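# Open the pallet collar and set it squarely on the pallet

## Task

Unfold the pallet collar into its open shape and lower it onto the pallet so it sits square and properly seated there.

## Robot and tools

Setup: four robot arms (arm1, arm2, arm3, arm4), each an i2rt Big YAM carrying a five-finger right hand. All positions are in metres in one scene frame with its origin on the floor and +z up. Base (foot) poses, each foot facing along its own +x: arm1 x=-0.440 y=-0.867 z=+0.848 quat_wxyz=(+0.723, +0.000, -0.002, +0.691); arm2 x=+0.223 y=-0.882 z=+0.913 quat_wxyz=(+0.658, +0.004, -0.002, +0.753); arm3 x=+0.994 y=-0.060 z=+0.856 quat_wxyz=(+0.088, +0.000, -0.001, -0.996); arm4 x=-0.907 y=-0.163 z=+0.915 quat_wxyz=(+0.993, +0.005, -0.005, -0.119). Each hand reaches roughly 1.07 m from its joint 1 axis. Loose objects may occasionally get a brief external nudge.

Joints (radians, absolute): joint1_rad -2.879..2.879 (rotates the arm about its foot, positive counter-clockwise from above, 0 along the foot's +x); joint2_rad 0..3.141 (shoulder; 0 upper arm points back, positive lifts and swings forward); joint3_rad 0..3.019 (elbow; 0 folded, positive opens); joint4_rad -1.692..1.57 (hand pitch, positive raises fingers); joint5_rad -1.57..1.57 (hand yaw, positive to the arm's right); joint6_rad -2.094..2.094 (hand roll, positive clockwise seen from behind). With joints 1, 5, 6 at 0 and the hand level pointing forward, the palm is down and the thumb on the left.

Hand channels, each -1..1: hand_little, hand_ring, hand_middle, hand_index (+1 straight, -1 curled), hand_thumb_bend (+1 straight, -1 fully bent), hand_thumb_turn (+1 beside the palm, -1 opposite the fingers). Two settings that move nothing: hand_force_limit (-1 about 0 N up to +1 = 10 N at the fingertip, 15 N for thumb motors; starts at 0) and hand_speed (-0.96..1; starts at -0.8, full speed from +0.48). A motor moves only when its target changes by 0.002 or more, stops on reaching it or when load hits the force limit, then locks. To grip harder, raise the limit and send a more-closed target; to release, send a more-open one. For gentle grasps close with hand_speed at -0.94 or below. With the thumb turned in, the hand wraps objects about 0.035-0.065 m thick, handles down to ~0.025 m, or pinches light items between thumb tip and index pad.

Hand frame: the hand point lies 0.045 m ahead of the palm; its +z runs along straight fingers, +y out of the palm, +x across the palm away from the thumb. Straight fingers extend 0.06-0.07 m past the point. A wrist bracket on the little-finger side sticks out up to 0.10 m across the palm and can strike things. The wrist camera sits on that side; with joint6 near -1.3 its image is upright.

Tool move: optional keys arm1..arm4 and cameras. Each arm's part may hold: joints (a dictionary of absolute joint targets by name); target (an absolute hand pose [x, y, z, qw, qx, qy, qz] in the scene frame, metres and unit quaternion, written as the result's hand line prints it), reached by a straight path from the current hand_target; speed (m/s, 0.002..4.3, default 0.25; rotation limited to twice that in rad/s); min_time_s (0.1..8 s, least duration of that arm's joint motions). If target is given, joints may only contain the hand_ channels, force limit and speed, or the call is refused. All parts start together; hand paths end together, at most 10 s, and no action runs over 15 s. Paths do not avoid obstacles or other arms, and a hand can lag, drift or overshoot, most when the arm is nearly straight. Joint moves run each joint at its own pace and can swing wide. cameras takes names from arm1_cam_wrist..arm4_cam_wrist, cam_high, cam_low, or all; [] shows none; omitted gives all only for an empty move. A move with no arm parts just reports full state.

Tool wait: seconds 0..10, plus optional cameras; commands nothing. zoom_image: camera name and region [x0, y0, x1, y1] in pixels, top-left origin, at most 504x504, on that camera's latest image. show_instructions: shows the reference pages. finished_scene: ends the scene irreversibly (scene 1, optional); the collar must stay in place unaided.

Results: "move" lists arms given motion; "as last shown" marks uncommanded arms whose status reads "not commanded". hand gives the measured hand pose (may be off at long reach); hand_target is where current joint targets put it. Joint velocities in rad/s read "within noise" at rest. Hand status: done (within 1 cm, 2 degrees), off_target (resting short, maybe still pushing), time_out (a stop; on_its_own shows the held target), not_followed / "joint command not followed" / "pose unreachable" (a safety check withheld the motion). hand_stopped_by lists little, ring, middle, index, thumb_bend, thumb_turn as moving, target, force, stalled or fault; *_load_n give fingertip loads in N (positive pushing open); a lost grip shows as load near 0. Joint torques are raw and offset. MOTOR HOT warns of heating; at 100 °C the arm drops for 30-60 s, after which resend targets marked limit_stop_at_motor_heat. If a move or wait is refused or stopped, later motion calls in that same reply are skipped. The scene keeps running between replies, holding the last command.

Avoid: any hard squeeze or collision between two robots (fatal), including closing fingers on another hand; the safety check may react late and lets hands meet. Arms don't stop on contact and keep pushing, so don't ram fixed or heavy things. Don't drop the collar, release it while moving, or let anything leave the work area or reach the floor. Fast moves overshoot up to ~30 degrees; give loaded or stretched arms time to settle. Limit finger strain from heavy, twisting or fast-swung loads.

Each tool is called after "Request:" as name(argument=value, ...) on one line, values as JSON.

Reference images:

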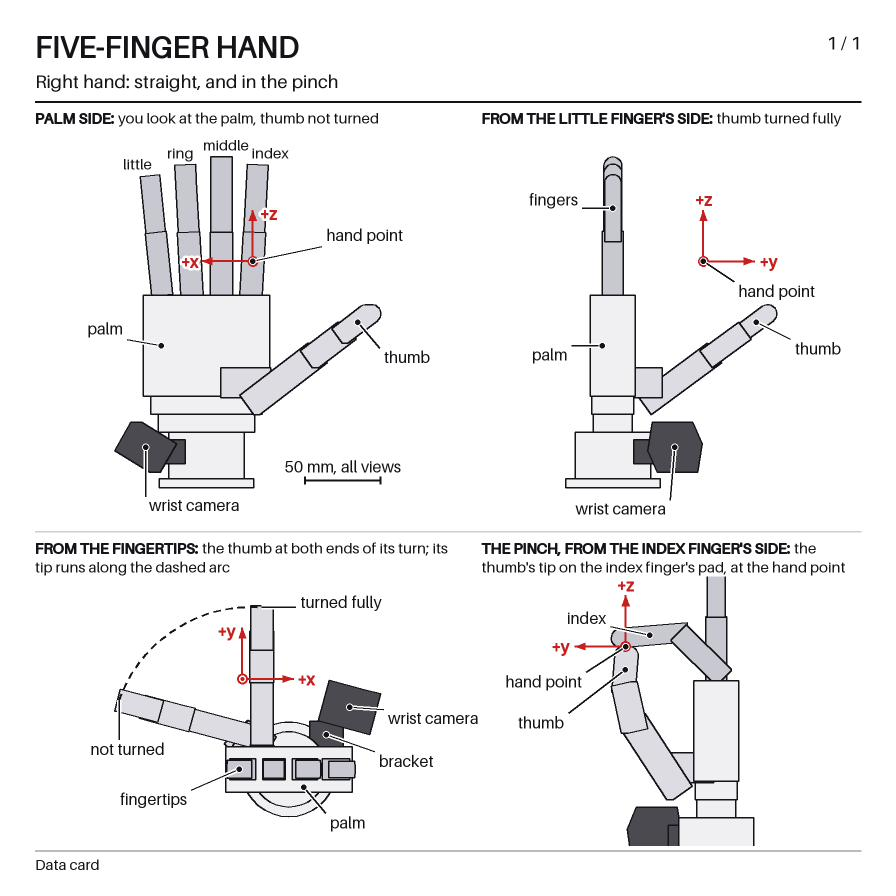

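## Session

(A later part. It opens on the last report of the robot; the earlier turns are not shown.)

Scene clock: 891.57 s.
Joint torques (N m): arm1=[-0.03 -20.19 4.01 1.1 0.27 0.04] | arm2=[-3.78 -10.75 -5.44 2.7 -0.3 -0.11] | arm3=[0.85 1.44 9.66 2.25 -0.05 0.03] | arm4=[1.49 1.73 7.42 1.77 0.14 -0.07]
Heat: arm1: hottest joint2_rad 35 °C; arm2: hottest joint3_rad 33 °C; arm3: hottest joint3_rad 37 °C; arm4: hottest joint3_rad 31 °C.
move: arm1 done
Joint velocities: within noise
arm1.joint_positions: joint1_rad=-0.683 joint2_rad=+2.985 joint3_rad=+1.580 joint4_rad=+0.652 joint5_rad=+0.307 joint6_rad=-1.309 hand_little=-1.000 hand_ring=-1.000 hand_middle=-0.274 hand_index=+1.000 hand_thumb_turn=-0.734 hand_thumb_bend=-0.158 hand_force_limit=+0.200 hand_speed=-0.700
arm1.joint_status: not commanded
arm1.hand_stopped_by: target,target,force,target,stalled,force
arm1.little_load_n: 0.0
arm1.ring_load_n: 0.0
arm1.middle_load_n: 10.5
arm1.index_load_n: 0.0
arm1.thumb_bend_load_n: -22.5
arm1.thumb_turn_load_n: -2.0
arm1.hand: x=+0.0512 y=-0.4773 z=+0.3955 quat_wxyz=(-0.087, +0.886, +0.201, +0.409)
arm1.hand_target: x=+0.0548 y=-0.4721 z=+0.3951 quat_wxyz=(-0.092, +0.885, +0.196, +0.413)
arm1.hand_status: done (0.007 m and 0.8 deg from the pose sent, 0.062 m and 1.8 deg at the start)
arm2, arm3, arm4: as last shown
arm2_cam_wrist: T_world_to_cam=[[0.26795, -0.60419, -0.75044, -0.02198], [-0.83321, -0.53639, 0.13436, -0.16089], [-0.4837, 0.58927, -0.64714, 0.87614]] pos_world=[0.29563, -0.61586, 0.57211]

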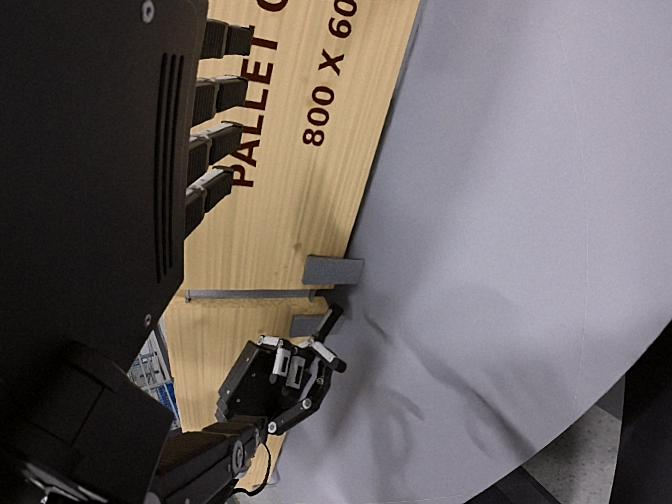

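Request:
move(arm1={"target": [0.066, -0.447, 0.374, 0.0914, -0.8850, -0.1961, -0.4127], "speed": 0.06}, cameras=["arm2_cam_wrist"])

Request:
zoom_image(camera="arm2_cam_wrist", region=[260, 230, 420, 390])

Scene clock: 899.13 s.
Joint torques (N m): arm1=[-0.32 -20.6 4.94 1.21 0.29 0.08] | arm2=[-3.66 -10.7 -5.46 2.63 -0.28 -0.11] | arm3=[0.73 0.56 9.89 1.94 -0.05 -0.03] | arm4=[1.55 2.02 7.5 1.74 0.13 -0.07]
Heat: arm1: hottest joint2_rad 34 °C; arm2: hottest joint3_rad 33 °C; arm3: hottest joint3_rad 37 °C; arm4: hottest joint3_rad 31 °C.
move: arm1 done
Joint velocities: within noise
arm1.joint_positions: joint1_rad=-0.674 joint2_rad=+3.051 joint3_rad=+1.721 joint4_rad=+0.575 joint5_rad=+0.318 joint6_rad=-1.301 hand_little=-1.000 hand_ring=-1.000 hand_middle=-0.274 hand_index=+1.000 hand_thumb_turn=-0.734 hand_thumb_bend=-0.158 hand_force_limit=+0.200 hand_speed=-0.700
arm1.joint_status: not commanded
arm1.hand_stopped_by: target,target,force,target,stalled,force
arm1.little_load_n: 0.0
arm1.ring_load_n: 0.0
arm1.middle_load_n: 10.5
arm1.index_load_n: 0.0
arm1.thumb_bend_load_n: -22.5
arm1.thumb_turn_load_n: -2.0
arm1.hand: x=+0.0658 y=-0.4546 z=+0.3765 quat_wxyz=(-0.086, +0.886, +0.200, +0.411)
arm1.hand_target: x=+0.0660 y=-0.4472 z=+0.3742 quat_wxyz=(-0.091, +0.885, +0.196, +0.413)
arm1.hand_status: done (0.008 m and 0.8 deg from the pose sent, 0.040 m and 0.8 deg at the start)
arm2: as last shown
arm2.ring_load_n: -0.5
arm2.thumb_bend_load_n: -0.5
arm3.joint_positions: joint1_rad=+0.284 joint2_rad=+0.630 joint3_rad=+1.456 joint4_rad=-1.168 joint5_rad=-0.016 joint6_rad=-1.324 hand_little=+1.000 hand_ring=+1.000 hand_middle=+1.000 hand_index=+1.000 hand_thumb_turn=+1.000 hand_thumb_bend=+1.000 hand_force_limit=+0.000 hand_speed=-0.800
arm3.joint_status: not commanded
arm3.hand_stopped_by: target,target,target,target,target,target
arm3.little_load_n: 0.0
arm3.ring_load_n: 0.0
arm3.middle_load_n: 0.0
arm3.index_load_n: 0.0
arm3.thumb_bend_load_n: 0.0
arm3.thumb_turn_load_n: 0.0
arm3.hand: x=+0.7462 y=-0.1282 z=+1.4136 quat_wxyz=(+0.539, +0.092, -0.811, +0.207)
arm3.hand_target: x=+0.7482 y=-0.1272 z=+1.4259 quat_wxyz=(+0.549, +0.091, -0.803, +0.211)
arm3.hand_status: not commanded
arm4.joint_positions: joint1_rad=+0.253 joint2_rad=+0.608 joint3_rad=+1.449 joint4_rad=-1.460 joint5_rad=+0.276 joint6_rad=-1.174 hand_little=+1.000 hand_ring=+1.000 hand_middle=+1.000 hand_index=+1.000 hand_thumb_turn=+1.000 hand_thumb_bend=+1.000 hand_force_limit=+0.000 hand_speed=-0.800
arm4.joint_status: not commanded
arm4.hand_stopped_by: target,target,target,target,target,target
arm4.little_load_n: 0.0
arm4.ring_load_n: 0.0
arm4.middle_load_n: 0.0
arm4.index_load_n: 0.0
arm4.thumb_bend_load_n: 0.0
arm4.thumb_turn_load_n: 0.0
arm4.hand: x=-0.7341 y=-0.2604 z=+1.4161 quat_wxyz=(+0.022, +0.850, -0.232, +0.472)
arm4.hand_target: x=-0.7354 y=-0.2605 z=+1.4225 quat_wxyz=(+0.020, +0.846, -0.232, +0.480)
arm4.hand_status: not commanded
arm2_cam_wrist: T_world_to_cam=[[0.26795, -0.60419, -0.75044, -0.02198], [-0.83321, -0.53639, 0.13436, -0.16089], [-0.4837, 0.58927, -0.64714, 0.87614]] pos_world=[0.29563, -0.61586, 0.57211]

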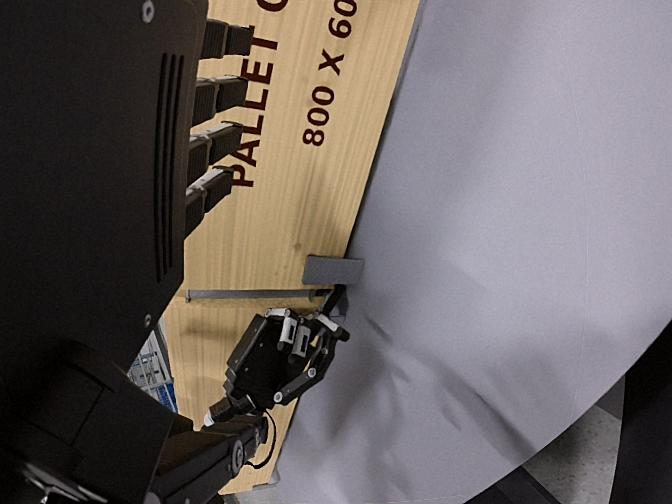

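Scaled by 3.150 from the camera's image (finer frame: 960x720).

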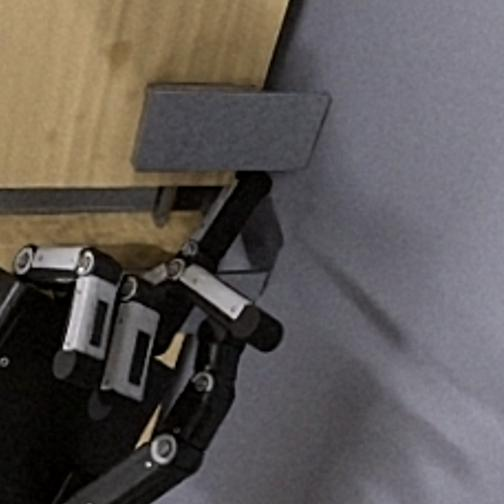

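Request:
move(arm1={"target": [0.071, -0.432, 0.365, 0.0914, -0.8850, -0.1961, -0.4127], "speed": 0.06})

Request:
move(arm1={"target": [0.090, -0.430, 0.362, 0.0914, -0.8850, -0.1961, -0.4127], "speed": 0.06}, cameras=["arm2_cam_wrist"])

Request:
zoom_image(camera="arm2_cam_wrist", region=[260, 230, 420, 390])

Scene clock: 908.40 s.
Joint torques (N m): arm1=[1.03 -19.84 5.6 1.16 0.09 0.12] | arm2=[-3.66 -10.81 -5.48 2.78 -0.3 -0.12] | arm3=[0.09 0.38 9.81 2.15 -0.04 -0.01] | arm4=[1.9 1.96 7.46 1.81 0.13 -0.07]
Heat: arm1: hottest joint2_rad 34 °C; arm2: hottest joint3_rad 33 °C; arm3: hottest joint3_rad 37 °C; arm4: hottest joint3_rad 31 °C.
move: arm1 off_target
Joint velocities: within noise
arm1.joint_positions: joint1_rad=-0.671 joint2_rad=+3.082 joint3_rad=+1.795 joint4_rad=+0.529 joint5_rad=+0.330 joint6_rad=-1.298 hand_little=-1.000 hand_ring=-1.000 hand_middle=-0.274 hand_index=+1.000 hand_thumb_turn=-0.734 hand_thumb_bend=-0.158 hand_force_limit=+0.200 hand_speed=-0.700
arm1.joint_status: not commanded
arm1.hand_stopped_by: target,target,force,target,stalled,force
arm1.little_load_n: 0.0
arm1.ring_load_n: 0.0
arm1.middle_load_n: 10.5
arm1.index_load_n: 0.0
arm1.thumb_bend_load_n: -22.0
arm1.thumb_turn_load_n: -2.0
arm1.hand: x=+0.0741 y=-0.4451 z=+0.3687 quat_wxyz=(-0.081, +0.886, +0.198, +0.411)
arm1.hand_target: x=+0.0707 y=-0.4323 z=+0.3655 quat_wxyz=(-0.092, +0.885, +0.196, +0.413)
arm1.hand_status: off_target (0.014 m and 1.2 deg from the pose sent, 0.026 m and 0.8 deg at the start)
arm2, arm3, arm4: as last shown
arm2.thumb_bend_load_n: 0.0
pictures: none

Scene clock: 909.37 s.
Joint torques (N m): arm1=[-0.15 -19.55 7.68 1.07 -0.38 -0.06] | arm2=[-3.43 -10.75 -5.48 2.71 -0.28 -0.11] | arm3=[0.15 0.38 9.7 2.19 -0.08 0.08] | arm4=[1.73 1.9 7.49 1.81 0.15 -0.08]
Heat: arm1: hottest joint2_rad 34 °C; arm2: hottest joint3_rad 33 °C; arm3: hottest joint3_rad 37 °C; arm4: hottest joint3_rad 31 °C.
move: arm1 off_target
Joint velocities: within noise
arm1.joint_positions: joint1_rad=-0.678 joint2_rad=+3.093 joint3_rad=+1.828 joint4_rad=+0.496 joint5_rad=+0.327 joint6_rad=-1.298 hand_little=-1.000 hand_ring=-1.000 hand_middle=-0.274 hand_index=+1.000 hand_thumb_turn=-0.734 hand_thumb_bend=-0.158 hand_force_limit=+0.200 hand_speed=-0.700
arm1.joint_status: not commanded
arm1.hand_stopped_by: target,target,force,target,stalled,force
arm1.little_load_n: 0.0
arm1.ring_load_n: 0.0
arm1.middle_load_n: 10.5
arm1.index_load_n: 0.0
arm1.thumb_bend_load_n: -22.5
arm1.thumb_turn_load_n: -2.0
arm1.hand: x=+0.0804 y=-0.4439 z=+0.3654 quat_wxyz=(-0.078, +0.889, +0.196, +0.407)
arm1.hand_target: x=+0.0890 y=-0.4306 z=+0.3631 quat_wxyz=(-0.091, +0.885, +0.196, +0.413)
arm1.hand_status: off_target (0.017 m and 1.7 deg from the pose sent, 0.023 m and 1.2 deg at the start)
arm2, arm3, arm4: as last shown
arm2.ring_load_n: 0.0
arm2.thumb_bend_load_n: 0.5
arm2.thumb_turn_load_n: -0.5
arm3.index_load_n: 0.5
arm2_cam_wrist: T_world_to_cam=[[0.26795, -0.60419, -0.75044, -0.02198], [-0.83321, -0.53639, 0.13436, -0.16089], [-0.4837, 0.58927, -0.64714, 0.87614]] pos_world=[0.29563, -0.61586, 0.57211]

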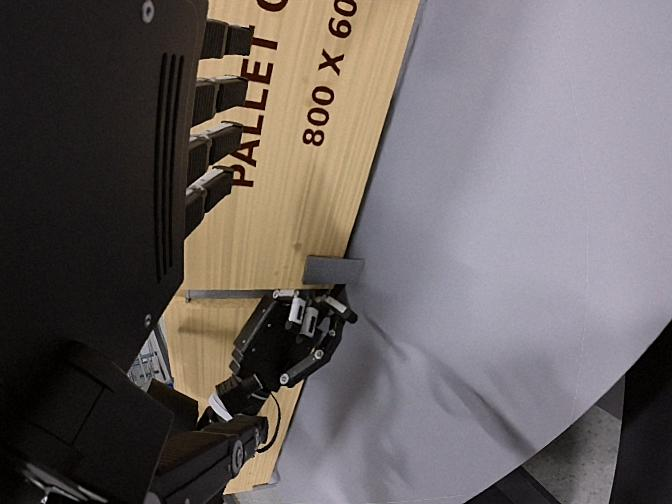

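Scaled by 3.150 from the camera's image (finer frame: 960x720).

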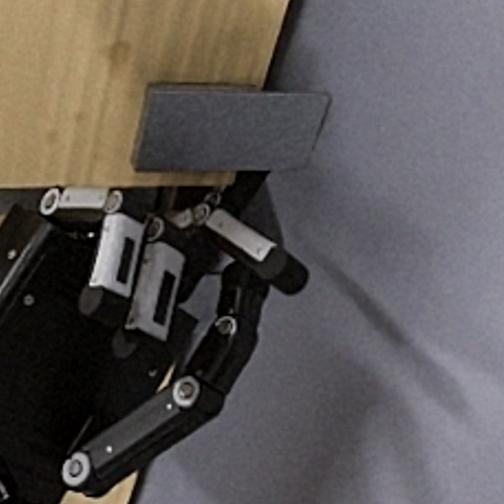

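Request:
move(arm1={"target": [0.103, -0.436, 0.361, 0.0914, -0.8850, -0.1961, -0.4127], "speed": 0.06}, cameras=["arm2_cam_wrist"])

Request:
zoom_image(camera="arm2_cam_wrist", region=[260, 230, 420, 390])

Scene clock: 918.83 s.
Joint torques (N m): arm1=[-1.26 -19.6 8.84 0.98 -0.46 -0.14] | arm2=[-3.43 -10.58 -5.41 2.69 -0.29 -0.1] | arm3=[-0.26 0.79 9.72 2.29 -0.02 0.01] | arm4=[1.67 1.9 7.47 1.73 0.16 -0.07]
Heat: arm1: hottest joint2_rad 34 °C; arm2: hottest joint3_rad 33 °C; arm3: hottest joint3_rad 37 °C; arm4: hottest joint3_rad 31 °C.
move: arm1 off_target
Joint velocities: within noise
arm1.joint_positions: joint1_rad=-0.688 joint2_rad=+3.093 joint3_rad=+1.829 joint4_rad=+0.493 joint5_rad=+0.312 joint6_rad=-1.311 hand_little=-1.000 hand_ring=-1.000 hand_middle=-0.274 hand_index=+1.000 hand_thumb_turn=-0.734 hand_thumb_bend=-0.158 hand_force_limit=+0.200 hand_speed=-0.700
arm1.joint_status: not commanded
arm1.hand_stopped_by: target,target,force,target,stalled,force
arm1.little_load_n: 0.0
arm1.ring_load_n: 0.0
arm1.middle_load_n: 10.5
arm1.index_load_n: 0.0
arm1.thumb_bend_load_n: -22.5
arm1.thumb_turn_load_n: -2.0
arm1.hand: x=+0.0846 y=-0.4466 z=+0.3649 quat_wxyz=(-0.079, +0.889, +0.201, +0.405)
arm1.hand_target: x=+0.1019 y=-0.4372 z=+0.3629 quat_wxyz=(-0.091, +0.885, +0.196, +0.413)
arm1.hand_status: off_target (0.022 m and 1.8 deg from the pose sent, 0.024 m and 1.7 deg at the start)
arm2, arm3, arm4: as last shown
arm2.thumb_bend_load_n: 0.0
arm2.thumb_turn_load_n: 0.0
arm3.index_load_n: 0.0
arm2_cam_wrist: T_world_to_cam=[[0.26795, -0.60419, -0.75044, -0.02198], [-0.83321, -0.53639, 0.13436, -0.16089], [-0.4837, 0.58927, -0.64714, 0.87614]] pos_world=[0.29563, -0.61586, 0.57211]

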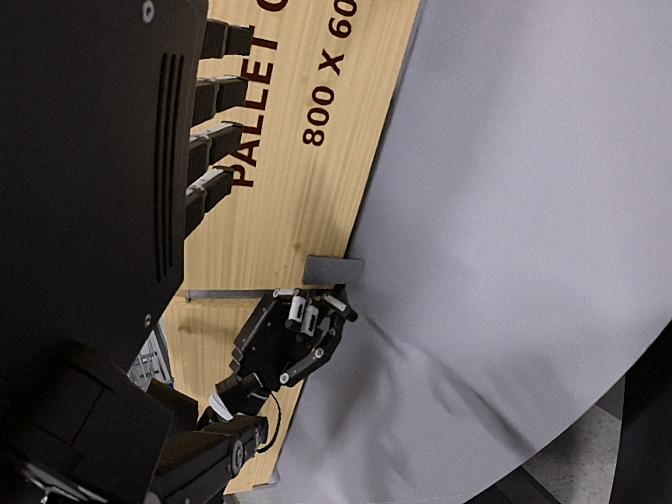

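Scaled by 3.150 from the camera's image (finer frame: 960x720).

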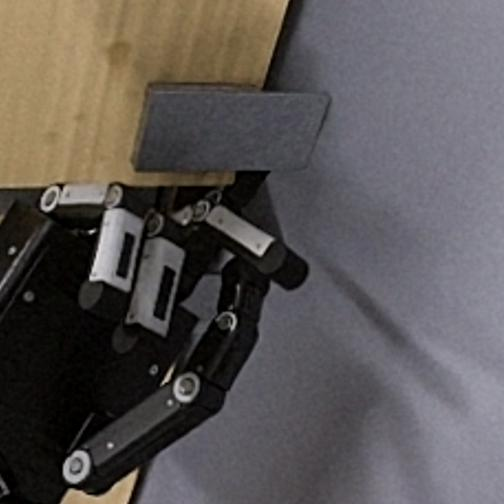

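Request:
move(arm1={"joints": {"hand_index": 0.5}}, cameras=["arm2_cam_wrist"])

Request:
zoom_image(camera="arm2_cam_wrist", region=[260, 230, 420, 390])

Scene clock: 922.57 s.
Joint torques (N m): arm1=[-0.97 -19.55 8.83 1.13 -0.2 -0.08] | arm2=[-3.66 -10.46 -5.48 2.76 -0.29 -0.11] | arm3=[1.03 1.32 9.81 2.11 -0.03 0.03] | arm4=[1.79 1.73 7.43 1.74 0.15 -0.07]
Heat: arm1: hottest joint2_rad 33 °C; arm2: hottest joint3_rad 33 °C; arm3: hottest joint3_rad 37 °C; arm4: hottest joint3_rad 31 °C.
move: arm1 off_target
Joint velocities: within noise
arm1.joint_positions: joint1_rad=-0.690 joint2_rad=+3.093 joint3_rad=+1.831 joint4_rad=+0.493 joint5_rad=+0.304 joint6_rad=-1.314 hand_little=-1.000 hand_ring=-1.000 hand_middle=-0.274 hand_index=+0.921 hand_thumb_turn=-0.734 hand_thumb_bend=-0.158 hand_force_limit=+0.200 hand_speed=-0.700
arm1.joint_status: hand_index off_target (ended at +0.921, target +0.500)
arm1.hand_stopped_by: target,target,force,force,stalled,force
arm1.little_load_n: 0.0
arm1.ring_load_n: 0.5
arm1.middle_load_n: 10.5
arm1.index_load_n: 6.0
arm1.thumb_bend_load_n: -22.5
arm1.thumb_turn_load_n: -2.5
arm1.hand: x=+0.0855 y=-0.4460 z=+0.3648 quat_wxyz=(-0.082, +0.889, +0.202, +0.403)
arm1.hand_target: x=+0.1019 y=-0.4373 z=+0.3629 quat_wxyz=(-0.091, +0.885, +0.196, +0.413)
arm1.hand_status: not commanded
arm2, arm3, arm4: as last shown
arm4.index_load_n: -0.5
arm2_cam_wrist: T_world_to_cam=[[0.26795, -0.60419, -0.75044, -0.02198], [-0.83321, -0.53639, 0.13436, -0.16089], [-0.4837, 0.58927, -0.64714, 0.87614]] pos_world=[0.29563, -0.61586, 0.57211]

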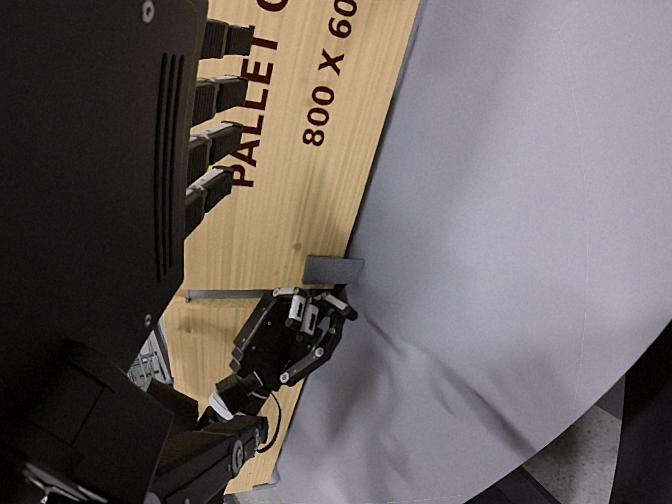

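Scaled by 3.150 from the camera's image (finer frame: 960x720).

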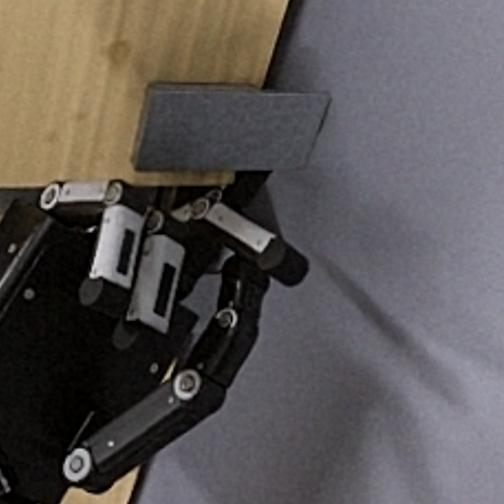

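Request:
move(arm1={"target": [0.108, -0.50, 0.365, 0.0914, -0.8850, -0.1961, -0.4127], "speed": 0.04}, cameras=["arm2_cam_wrist", "arm3_cam_wrist"])

Request:
zoom_image(camera="arm2_cam_wrist", region=[260, 230, 420, 390])

Scene clock: 928.63 s.
Joint torques (N m): arm1=[-4.07 -22.18 1.72 1.31 1.01 -0.38] | arm2=[-3.49 -10.58 -5.45 2.69 -0.3 -0.1] | arm3=[-0.21 0.5 9.88 2.14 -0.04 0] | arm4=[1.61 1.79 7.43 1.74 0.15 -0.07]
Heat: arm1: hottest joint2_rad 33 °C; arm2: hottest joint3_rad 33 °C; arm3: hottest joint3_rad 37 °C; arm4: hottest joint3_rad 31 °C.
move: arm1 off_target
Joint velocities: within noise
arm1.joint_positions: joint1_rad=-0.740 joint2_rad=+3.093 joint3_rad=+1.763 joint4_rad=+0.614 joint5_rad=+0.206 joint6_rad=-1.345 hand_little=-1.000 hand_ring=-1.000 hand_middle=-0.274 hand_index=+0.921 hand_thumb_turn=-0.734 hand_thumb_bend=-0.158 hand_force_limit=+0.200 hand_speed=-0.700
arm1.joint_status: not commanded
arm1.hand_stopped_by: target,target,force,force,stalled,force
arm1.little_load_n: 0.0
arm1.ring_load_n: 0.5
arm1.middle_load_n: 10.5
arm1.index_load_n: 5.5
arm1.thumb_bend_load_n: -22.0
arm1.thumb_turn_load_n: -2.0
arm1.hand: x=+0.0900 y=-0.4658 z=+0.3607 quat_wxyz=(-0.118, +0.881, +0.209, +0.407)
arm1.hand_target: x=+0.1069 y=-0.4993 z=+0.3640 quat_wxyz=(-0.091, +0.885, +0.196, +0.412)
arm1.hand_status: off_target (0.039 m and 3.5 deg from the pose sent, 0.059 m and 1.7 deg at the start)
arm2, arm3, arm4: as last shown
arm2.ring_load_n: -0.5
arm4.index_load_n: 0.5
arm2_cam_wrist: T_world_to_cam=[[0.26795, -0.60419, -0.75044, -0.02198], [-0.83321, -0.53639, 0.13436, -0.16089], [-0.4837, 0.58927, -0.64714, 0.87614]] pos_world=[0.29563, -0.61586, 0.57211]

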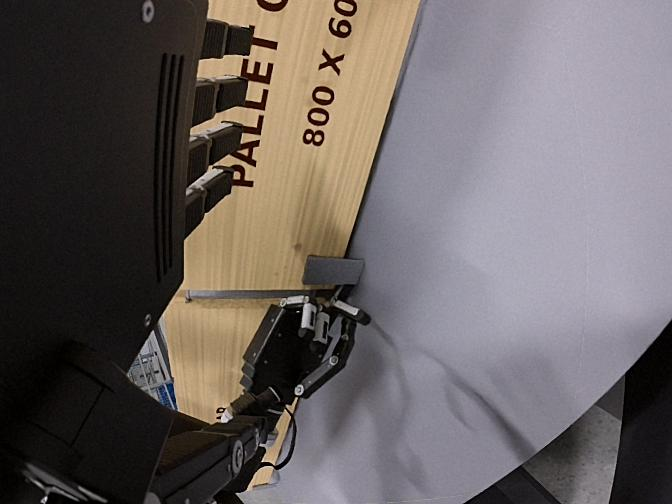

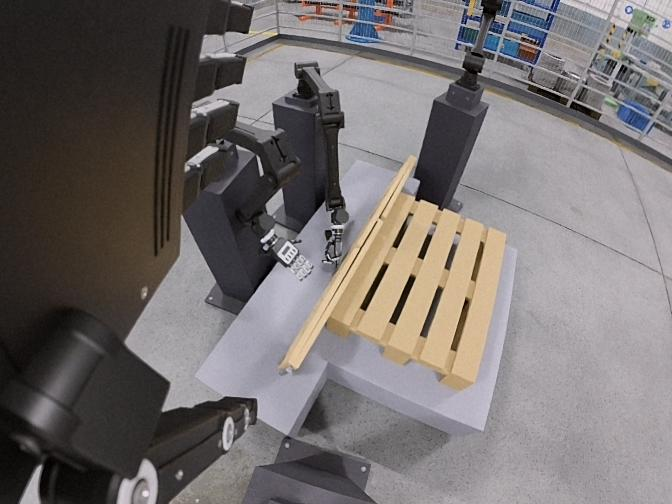

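Scaled by 3.150 from the camera's image (finer frame: 960x720).

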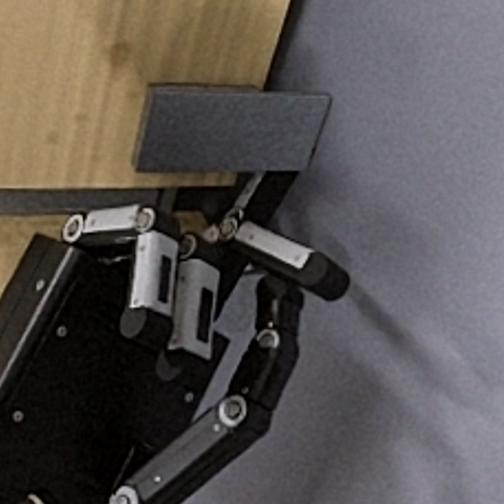

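Request:
move(arm1={"target": [0.115, -0.545, 0.367, 0.0914, -0.8850, -0.1961, -0.4127], "speed": 0.04}, cameras=["arm2_cam_wrist", "arm3_cam_wrist"])

Request:
zoom_image(camera="arm2_cam_wrist", region=[260, 230, 420, 390])

Scene clock: 934.87 s.
Joint torques (N m): arm1=[-5.95 -21.77 0.88 1.32 1.59 -0.44] | arm2=[-3.43 -10.7 -5.49 2.77 -0.29 -0.09] | arm3=[0.15 1.26 9.87 2.24 -0.07 0.07] | arm4=[1.73 1.73 7.47 1.76 0.14 -0.07]
Heat: arm1: hottest joint2_rad 33 °C; arm2: hottest joint3_rad 33 °C; arm3: hottest joint3_rad 37 °C; arm4: hottest joint3_rad 31 °C.
move: arm1 off_target
Joint velocities: within noise
arm1.joint_positions: joint1_rad=-0.789 joint2_rad=+3.078 joint3_rad=+1.682 joint4_rad=+0.694 joint5_rad=+0.137 joint6_rad=-1.385 hand_little=-1.000 hand_ring=-1.000 hand_middle=-0.274 hand_index=+0.922 hand_thumb_turn=-0.734 hand_thumb_bend=-0.158 hand_force_limit=+0.200 hand_speed=-0.700
arm1.joint_status: not commanded
arm1.hand_stopped_by: target,target,force,force,stalled,force
arm1.little_load_n: 0.0
arm1.ring_load_n: 0.0
arm1.middle_load_n: 10.5
arm1.index_load_n: 9.5
arm1.thumb_bend_load_n: -22.5
arm1.thumb_turn_load_n: -2.5
arm1.hand: x=+0.0900 y=-0.4944 z=+0.3612 quat_wxyz=(-0.132, +0.878, +0.218, +0.405)
arm1.hand_target: x=+0.1128 y=-0.5437 z=+0.3655 quat_wxyz=(-0.091, +0.885, +0.196, +0.411)
arm1.hand_status: off_target (0.057 m and 5.4 deg from the pose sent, 0.083 m and 3.5 deg at the start)
arm2.joint_positions: joint1_rad=-0.346 joint2_rad=+3.046 joint3_rad=+0.801 joint4_rad=+1.552 joint5_rad=-0.171 joint6_rad=-0.143 hand_little=+1.000 hand_ring=+1.000 hand_middle=+1.000 hand_index=+1.000 hand_thumb_turn=+1.000 hand_thumb_bend=+1.000 hand_force_limit=+0.000 hand_speed=-0.800
arm2.joint_status: not commanded
arm2.hand_stopped_by: target,target,target,target,target,target
arm2.little_load_n: 0.0
arm2.ring_load_n: 0.0
arm2.middle_load_n: -0.5
arm2.index_load_n: 0.0
arm2.thumb_bend_load_n: 0.0
arm2.thumb_turn_load_n: -0.5
arm2.hand: x=+0.2373 y=-0.5474 z=+0.4993 quat_wxyz=(-0.434, +0.901, +0.004, -0.003)
arm2.hand_target: x=+0.2393 y=-0.5693 z=+0.5000 quat_wxyz=(-0.421, +0.907, +0.000, -0.001)
arm2.hand_status: not commanded
arm3, arm4: as last shown
arm4.index_load_n: 0.0
arm2_cam_wrist: T_world_to_cam=[[0.26795, -0.60419, -0.75044, -0.02198], [-0.83321, -0.53639, 0.13436, -0.16089], [-0.4837, 0.58927, -0.64714, 0.87614]] pos_world=[0.29563, -0.61586, 0.57211]

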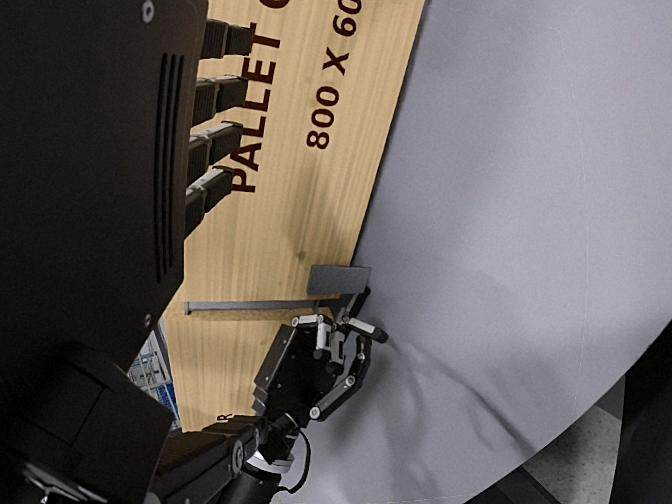

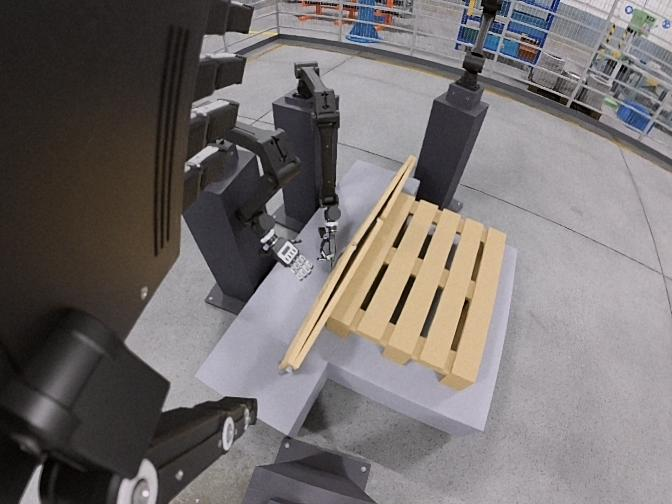

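Scaled by 3.150 from the camera's image (finer frame: 960x720).

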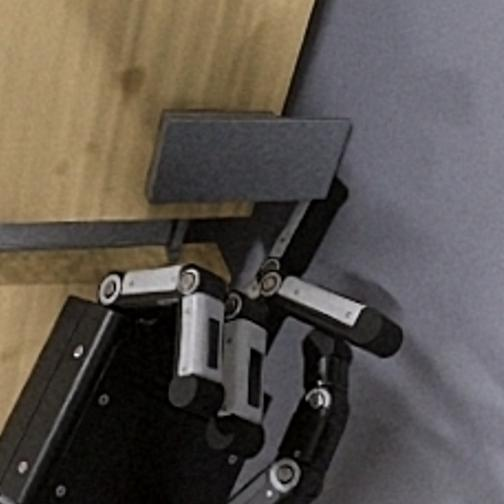

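Request:
zoom_image(camera="arm2_cam_wrist", region=[300, 255, 390, 330])

Request:
zoom_image(camera="arm3_cam_wrist", region=[260, 150, 460, 400])

Scaled by 5.600 from the camera's image (finer frame: 960x720).

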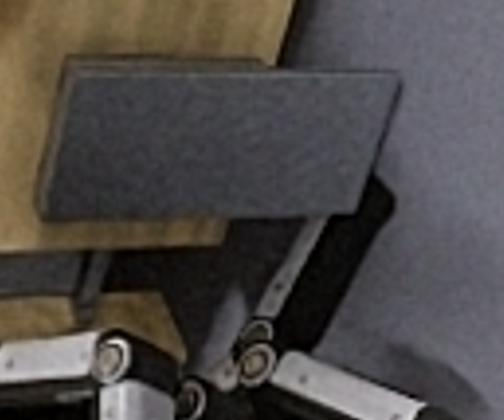

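Scaled by 2.016 from the camera's image (finer frame: 960x720).

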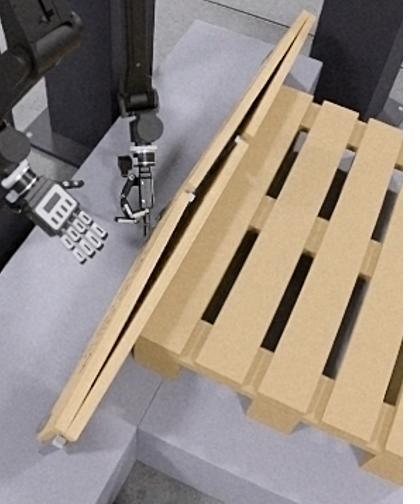

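Request:
move(arm1={"target": [0.118, -0.585, 0.370, 0.0914, -0.8850, -0.1961, -0.4127], "speed": 0.04}, cameras=["arm2_cam_wrist", "arm3_cam_wrist"])

Request:
zoom_image(camera="arm2_cam_wrist", region=[290, 230, 450, 390])

Request:
zoom_image(camera="arm3_cam_wrist", region=[260, 150, 460, 400])

Scene clock: 945.83 s.
Joint torques (N m): arm1=[0.44 -20.84 1.84 1.43 0.14 -0.18] | arm2=[-3.55 -10.52 -5.42 2.7 -0.31 -0.11] | arm3=[0.44 0.67 9.89 2.1 -0.08 0.02] | arm4=[1.67 1.9 7.43 1.78 0.14 -0.09]
Heat: arm1: hottest joint2_rad 33 °C; arm2: hottest joint3_rad 33 °C; arm3: hottest joint3_rad 37 °C; arm4: hottest joint3_rad 31 °C.
move: arm1 off_target
Joint velocities: within noise
arm1.joint_positions: joint1_rad=-0.936 joint2_rad=+3.063 joint3_rad=+1.588 joint4_rad=+0.754 joint5_rad=+0.124 joint6_rad=-1.455 hand_little=-1.000 hand_ring=-1.000 hand_middle=-0.274 hand_index=+0.921 hand_thumb_turn=-0.734 hand_thumb_bend=-0.158 hand_force_limit=+0.200 hand_speed=-0.700
arm1.joint_status: not commanded
arm1.hand_stopped_by: target,target,force,force,stalled,force
arm1.little_load_n: 0.0
arm1.ring_load_n: 0.0
arm1.middle_load_n: 10.5
arm1.index_load_n: -0.5
arm1.thumb_bend_load_n: -22.0
arm1.thumb_turn_load_n: -2.0
arm1.hand: x=+0.1140 y=-0.5930 z=+0.3621 quat_wxyz=(-0.090, +0.889, +0.189, +0.407)
arm1.hand_target: x=+0.1179 y=-0.5850 z=+0.3699 quat_wxyz=(-0.091, +0.885, +0.196, +0.413)
arm1.hand_status: off_target (0.012 m and 1.2 deg from the pose sent, 0.095 m and 5.5 deg at the start)
arm2, arm3, arm4: as last shown
arm2.middle_load_n: 0.0
arm2.thumb_turn_load_n: 0.0
arm2_cam_wrist: T_world_to_cam=[[0.26795, -0.60419, -0.75044, -0.02198], [-0.83321, -0.53639, 0.13436, -0.16089], [-0.4837, 0.58927, -0.64714, 0.87614]] pos_world=[0.29563, -0.61586, 0.57211]

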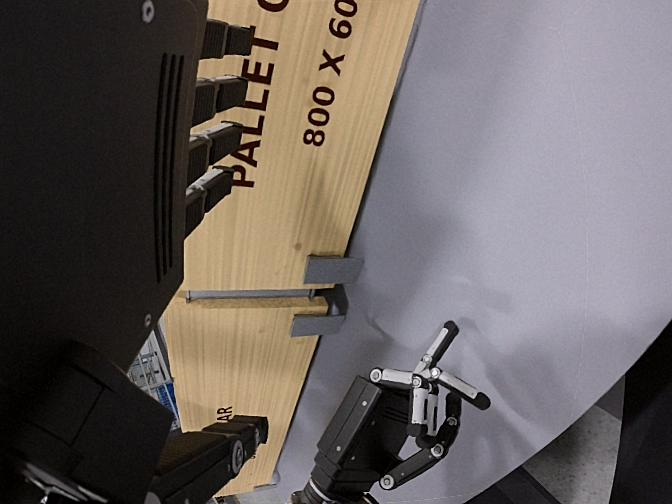

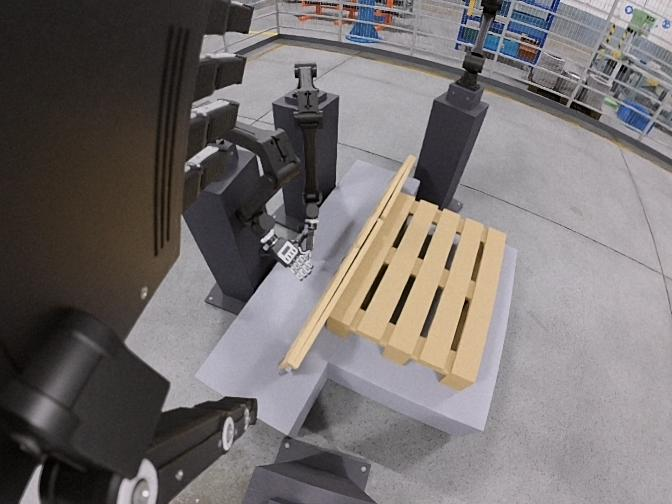

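Scaled by 3.150 from the camera's image (finer frame: 960x720).

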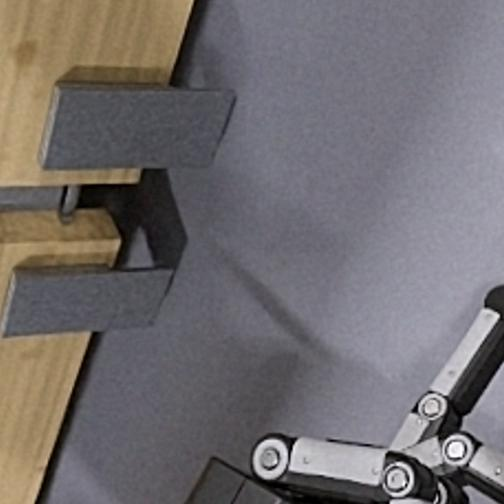

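Scaled by 2.016 from the camera's image (finer frame: 960x720).

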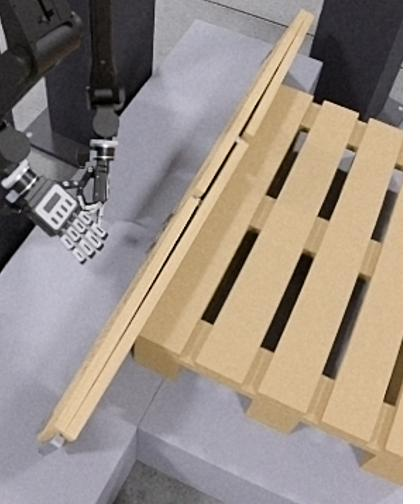

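Request:
move(arm4={"target": [-0.24, -0.37, 0.76, 0, 1, 0, 0], "speed": 0.35}, cameras=["arm4_cam_wrist", "cam_high"])

Scene clock: 977.70 s.
Joint torques (N m): arm1=[0.32 -20.95 1.87 1.57 0.13 -0.19] | arm2=[-3.66 -10.81 -5.44 2.76 -0.29 -0.09] | arm3=[1.44 0.67 9.65 2.11 -0.09 0] | arm4=[1.67 -26.75 10.29 -0.29 0.15 -0.11]
Heat: arm1: hottest joint2_rad 33 °C; arm2: hottest joint3_rad 33 °C; arm3: hottest joint3_rad 38 °C; arm4: hottest joint3_rad 31 °C.
move: arm4 off_target
Joint velocities: within noise
arm1, arm2: as last shown
arm1.joint_positions: joint1_rad=-0.936 joint2_rad=+3.063 joint3_rad=+1.588 joint4_rad=+0.754 joint5_rad=+0.124 joint6_rad=-1.456 hand_little=-1.000 hand_ring=-1.000 hand_middle=-0.274 hand_index=+0.921 hand_thumb_turn=-0.734 hand_thumb_bend=-0.158 hand_force_limit=+0.200 hand_speed=-0.700
arm1.little_load_n: 0.5
arm1.thumb_bend_load_n: -22.5
arm1.hand: x=+0.1140 y=-0.5930 z=+0.3622 quat_wxyz=(-0.090, +0.889, +0.189, +0.407)
arm2.thumb_bend_load_n: -0.5
arm3.joint_positions: joint1_rad=+0.284 joint2_rad=+0.630 joint3_rad=+1.456 joint4_rad=-1.168 joint5_rad=-0.016 joint6_rad=-1.324 hand_little=+1.000 hand_ring=+1.000 hand_middle=+1.000 hand_index=+1.000 hand_thumb_turn=+1.000 hand_thumb_bend=+1.000 hand_force_limit=+0.000 hand_speed=-0.800
arm3.joint_status: not commanded
arm3.hand_stopped_by: target,target,target,target,target,target
arm3.little_load_n: 0.0
arm3.ring_load_n: 0.0
arm3.middle_load_n: 0.0
arm3.index_load_n: 0.0
arm3.thumb_bend_load_n: 0.0
arm3.thumb_turn_load_n: 0.0
arm3.hand: x=+0.7462 y=-0.1282 z=+1.4136 quat_wxyz=(+0.539, +0.092, -0.811, +0.207)
arm3.hand_target: x=+0.7482 y=-0.1272 z=+1.4259 quat_wxyz=(+0.549, +0.091, -0.803, +0.211)
arm3.hand_status: not commanded
arm4.joint_positions: joint1_rad=+0.036 joint2_rad=+2.523 joint3_rad=+2.035 joint4_rad=-1.086 joint5_rad=+0.008 joint6_rad=-1.770 hand_little=+1.000 hand_ring=+1.000 hand_middle=+1.000 hand_index=+1.000 hand_thumb_turn=+1.000 hand_thumb_bend=+1.000 hand_force_limit=+0.000 hand_speed=-0.800
arm4.joint_status: not commanded
arm4.hand_stopped_by: target,target,target,target,target,target
arm4.little_load_n: 0.0
arm4.ring_load_n: 0.0
arm4.middle_load_n: 0.0
arm4.index_load_n: 0.0
arm4.thumb_bend_load_n: 0.0
arm4.thumb_turn_load_n: 0.0
arm4.hand: x=-0.2456 y=-0.3658 z=+0.7680 quat_wxyz=(-0.001, +1.000, -0.002, +0.003)
arm4.hand_target: x=-0.2405 y=-0.3699 z=+0.7601 quat_wxyz=(+0.000, +1.000, +0.000, +0.001)
arm4.hand_status: off_target (0.011 m and 0.4 deg from the pose sent, 0.829 m and 63.6 deg at the start)
arm4_cam_wrist: T_world_to_cam=[[0.291, -0.95666, 0.01103, -0.29095], [-0.84192, -0.25058, 0.47788, -0.664], [-0.45441, -0.14835, -0.87835, 0.62243]] pos_world=[-0.19154, -0.35239, 0.86724]

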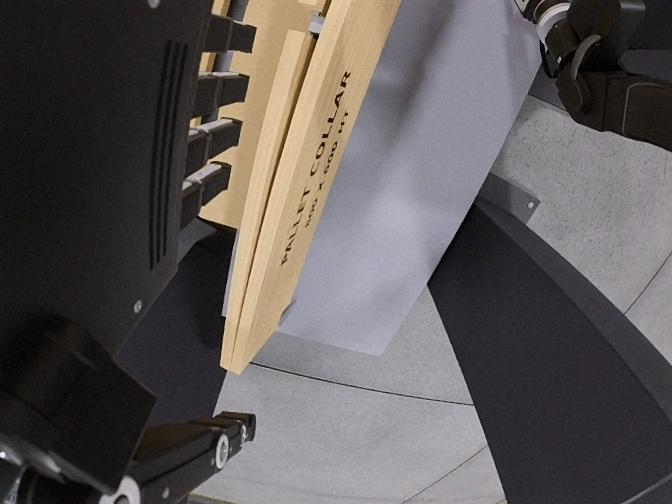

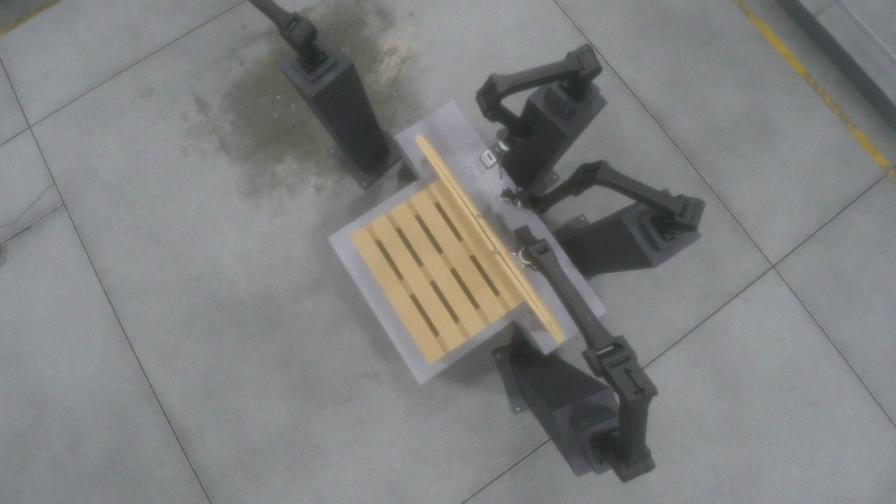

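Request:
zoom_image(camera="arm4_cam_wrist", region=[200, 0, 440, 240])

Request:
zoom_image(camera="arm4_cam_wrist", region=[200, 180, 400, 380])

Scaled by 2.100 from the camera's image (finer frame: 960x720).

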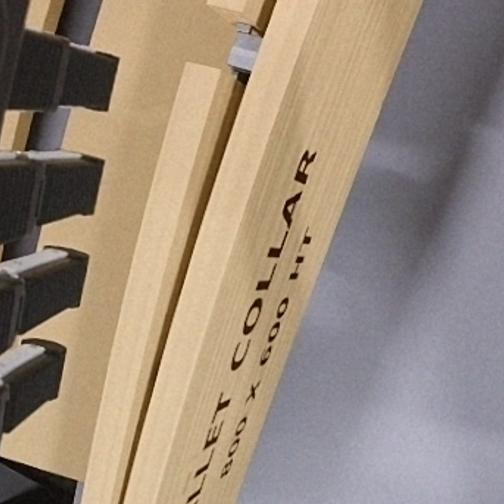

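Scaled by 2.520 from the camera's image (finer frame: 960x720).

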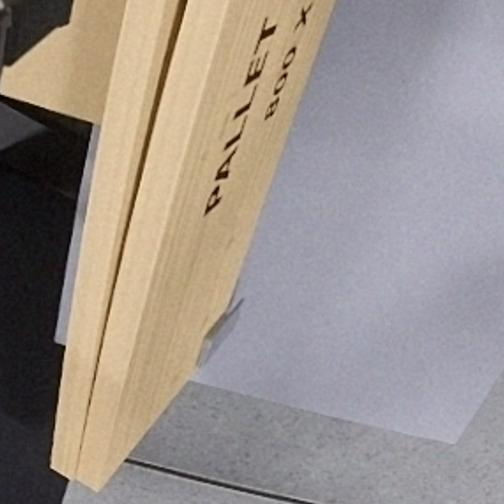

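Request:
move(arm4={"target": [-0.24, -0.36, 0.655, 0.1564, 0.9877, 0, 0], "speed": 0.2}, arm1={"target": [0.03, -0.535, 0.43, 0.0914, -0.8850, -0.1961, -0.4127], "speed": 0.15, "joints": {"hand_index": 1}}, cameras=["arm4_cam_wrist"])

Request:
move(arm1={"target": [0.055, -0.472, 0.395, 0.0914, -0.8850, -0.1961, -0.4127], "speed": 0.1}, cameras=["arm2_cam_wrist"])

Request:
zoom_image(camera="arm2_cam_wrist", region=[260, 230, 420, 390])

Scene clock: 1009.53 s.
Joint torques (N m): arm1=[-0.79 -21.54 0.95 1.78 0.34 0.08] | arm2=[-3.78 -10.64 -5.46 2.73 -0.3 -0.11] | arm3=[0.15 1.32 9.85 2.06 -0.11 0.03] | arm4=[2.26 -28.4 9.1 0.46 0.47 0.03]
Heat: arm1: hottest joint2_rad 34 °C; arm2: hottest joint3_rad 33 °C; arm3: hottest joint3_rad 38 °C; arm4: hottest joint3_rad 32 °C.
move: arm1 off_target; arm4 off_target
Joint velocities: within noise
arm1.joint_positions: joint1_rad=-0.734 joint2_rad=+2.915 joint3_rad=+1.332 joint4_rad=+0.808 joint5_rad=+0.267 joint6_rad=-1.347 hand_little=-1.000 hand_ring=-1.000 hand_middle=-0.274 hand_index=+1.000 hand_thumb_turn=-0.734 hand_thumb_bend=-0.158 hand_force_limit=+0.200 hand_speed=-0.700
arm1.joint_status: all done
arm1.hand_stopped_by: target,target,force,target,stalled,force
arm1.little_load_n: 0.0
arm1.ring_load_n: 0.0
arm1.middle_load_n: 10.5
arm1.index_load_n: 0.0
arm1.thumb_bend_load_n: -22.5
arm1.thumb_turn_load_n: -2.0
arm1.hand: x=+0.0191 y=-0.5480 z=+0.4129 quat_wxyz=(-0.080, +0.891, +0.206, +0.397)
arm1.hand_target: x=+0.0298 y=-0.5351 z=+0.4297 quat_wxyz=(-0.091, +0.885, +0.196, +0.412)
arm1.hand_status: off_target (0.024 m and 2.6 deg from the pose sent, 0.123 m and 1.2 deg at the start)
arm2, arm3: as last shown
arm2.thumb_bend_load_n: 0.0
arm2.thumb_turn_load_n: -0.5
arm4.joint_positions: joint1_rad=+0.122 joint2_rad=+2.740 joint3_rad=+2.056 joint4_rad=-0.887 joint5_rad=+0.319 joint6_rad=-1.699 hand_little=+1.000 hand_ring=+1.000 hand_middle=+1.000 hand_index=+1.000 hand_thumb_turn=+1.000 hand_thumb_bend=+1.000 hand_force_limit=+0.000 hand_speed=-0.800
arm4.joint_status: not commanded
arm4.hand_stopped_by: target,target,target,target,target,target
arm4.little_load_n: 0.0
arm4.ring_load_n: 0.0
arm4.middle_load_n: 0.0
arm4.index_load_n: -0.5
arm4.thumb_bend_load_n: 0.0
arm4.thumb_turn_load_n: 0.0
arm4.hand: x=-0.2532 y=-0.3598 z=+0.6560 quat_wxyz=(+0.153, +0.988, +0.005, -0.014)
arm4.hand_target: x=-0.2405 y=-0.3599 z=+0.6552 quat_wxyz=(+0.156, +0.988, +0.000, +0.000)
arm4.hand_status: off_target (0.013 m and 1.8 deg from the pose sent, 0.113 m and 18.1 deg at the start)
arm4_cam_wrist: T_world_to_cam=[[0.30823, -0.90561, 0.29132, -0.44287], [-0.8215, -0.09897, 0.56155, -0.61053], [-0.47972, -0.41241, -0.77446, 0.35202]] pos_world=[-0.19617, -0.31631, 0.74448]

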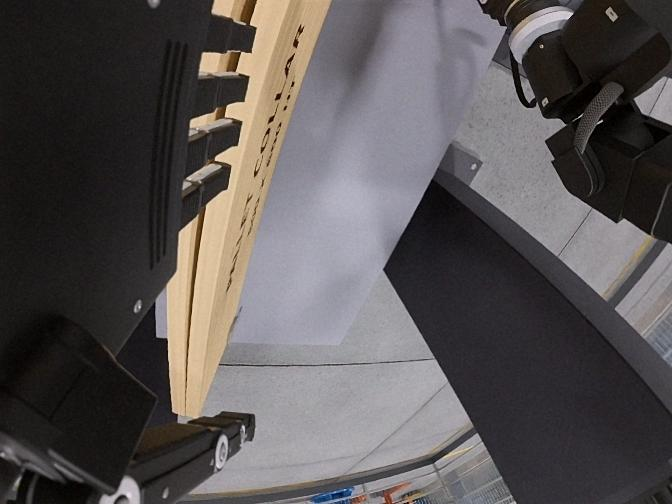

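Scene clock: 1011.20 s.
Joint torques (N m): arm1=[-0.03 -20.13 4.03 1.11 0.43 0.08] | arm2=[-3.55 -10.7 -5.45 2.73 -0.29 -0.11] | arm3=[0.85 0.85 9.55 2.04 -0.04 0.04] | arm4=[2.37 -28.22 9.06 0.47 0.45 0.02]
Heat: arm1: hottest joint2_rad 34 °C; arm2: hottest joint3_rad 33 °C; arm3: hottest joint3_rad 38 °C; arm4: hottest joint3_rad 32 °C.
move: arm1 done
Joint velocities: within noise
arm1.joint_positions: joint1_rad=-0.687 joint2_rad=+2.982 joint3_rad=+1.580 joint4_rad=+0.653 joint5_rad=+0.304 joint6_rad=-1.312 hand_little=-1.000 hand_ring=-1.000 hand_middle=-0.274 hand_index=+1.000 hand_thumb_turn=-0.734 hand_thumb_bend=-0.158 hand_force_limit=+0.200 hand_speed=-0.700
arm1.joint_status: not commanded
arm1.hand_stopped_by: target,target,force,target,stalled,force
arm1.little_load_n: 0.0
arm1.ring_load_n: 0.0
arm1.middle_load_n: 10.5
arm1.index_load_n: -0.5
arm1.thumb_bend_load_n: -22.0
arm1.thumb_turn_load_n: -2.0
arm1.hand: x=+0.0543 y=-0.4778 z=+0.3973 quat_wxyz=(-0.088, +0.885, +0.201, +0.411)
arm1.hand_target: x=+0.0549 y=-0.4721 z=+0.3951 quat_wxyz=(-0.091, +0.885, +0.196, +0.413)
arm1.hand_status: done (0.006 m and 0.7 deg from the pose sent, 0.086 m and 2.5 deg at the start)
arm2, arm3, arm4: as last shown
arm2.thumb_turn_load_n: 0.0
arm4.index_load_n: 0.0
arm2_cam_wrist: T_world_to_cam=[[0.26795, -0.60419, -0.75044, -0.02198], [-0.83321, -0.53639, 0.13436, -0.16089], [-0.4837, 0.58927, -0.64714, 0.87614]] pos_world=[0.29563, -0.61586, 0.57211]

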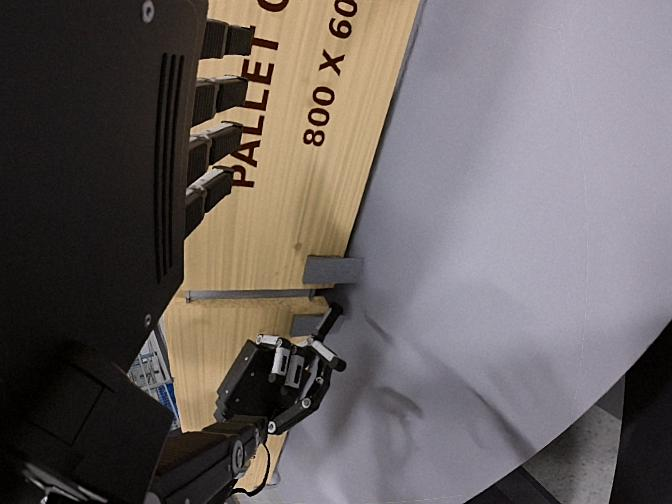

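Scaled by 3.150 from the camera's image (finer frame: 960x720).

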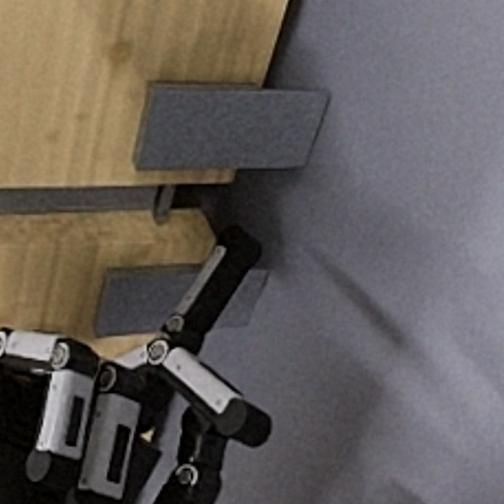

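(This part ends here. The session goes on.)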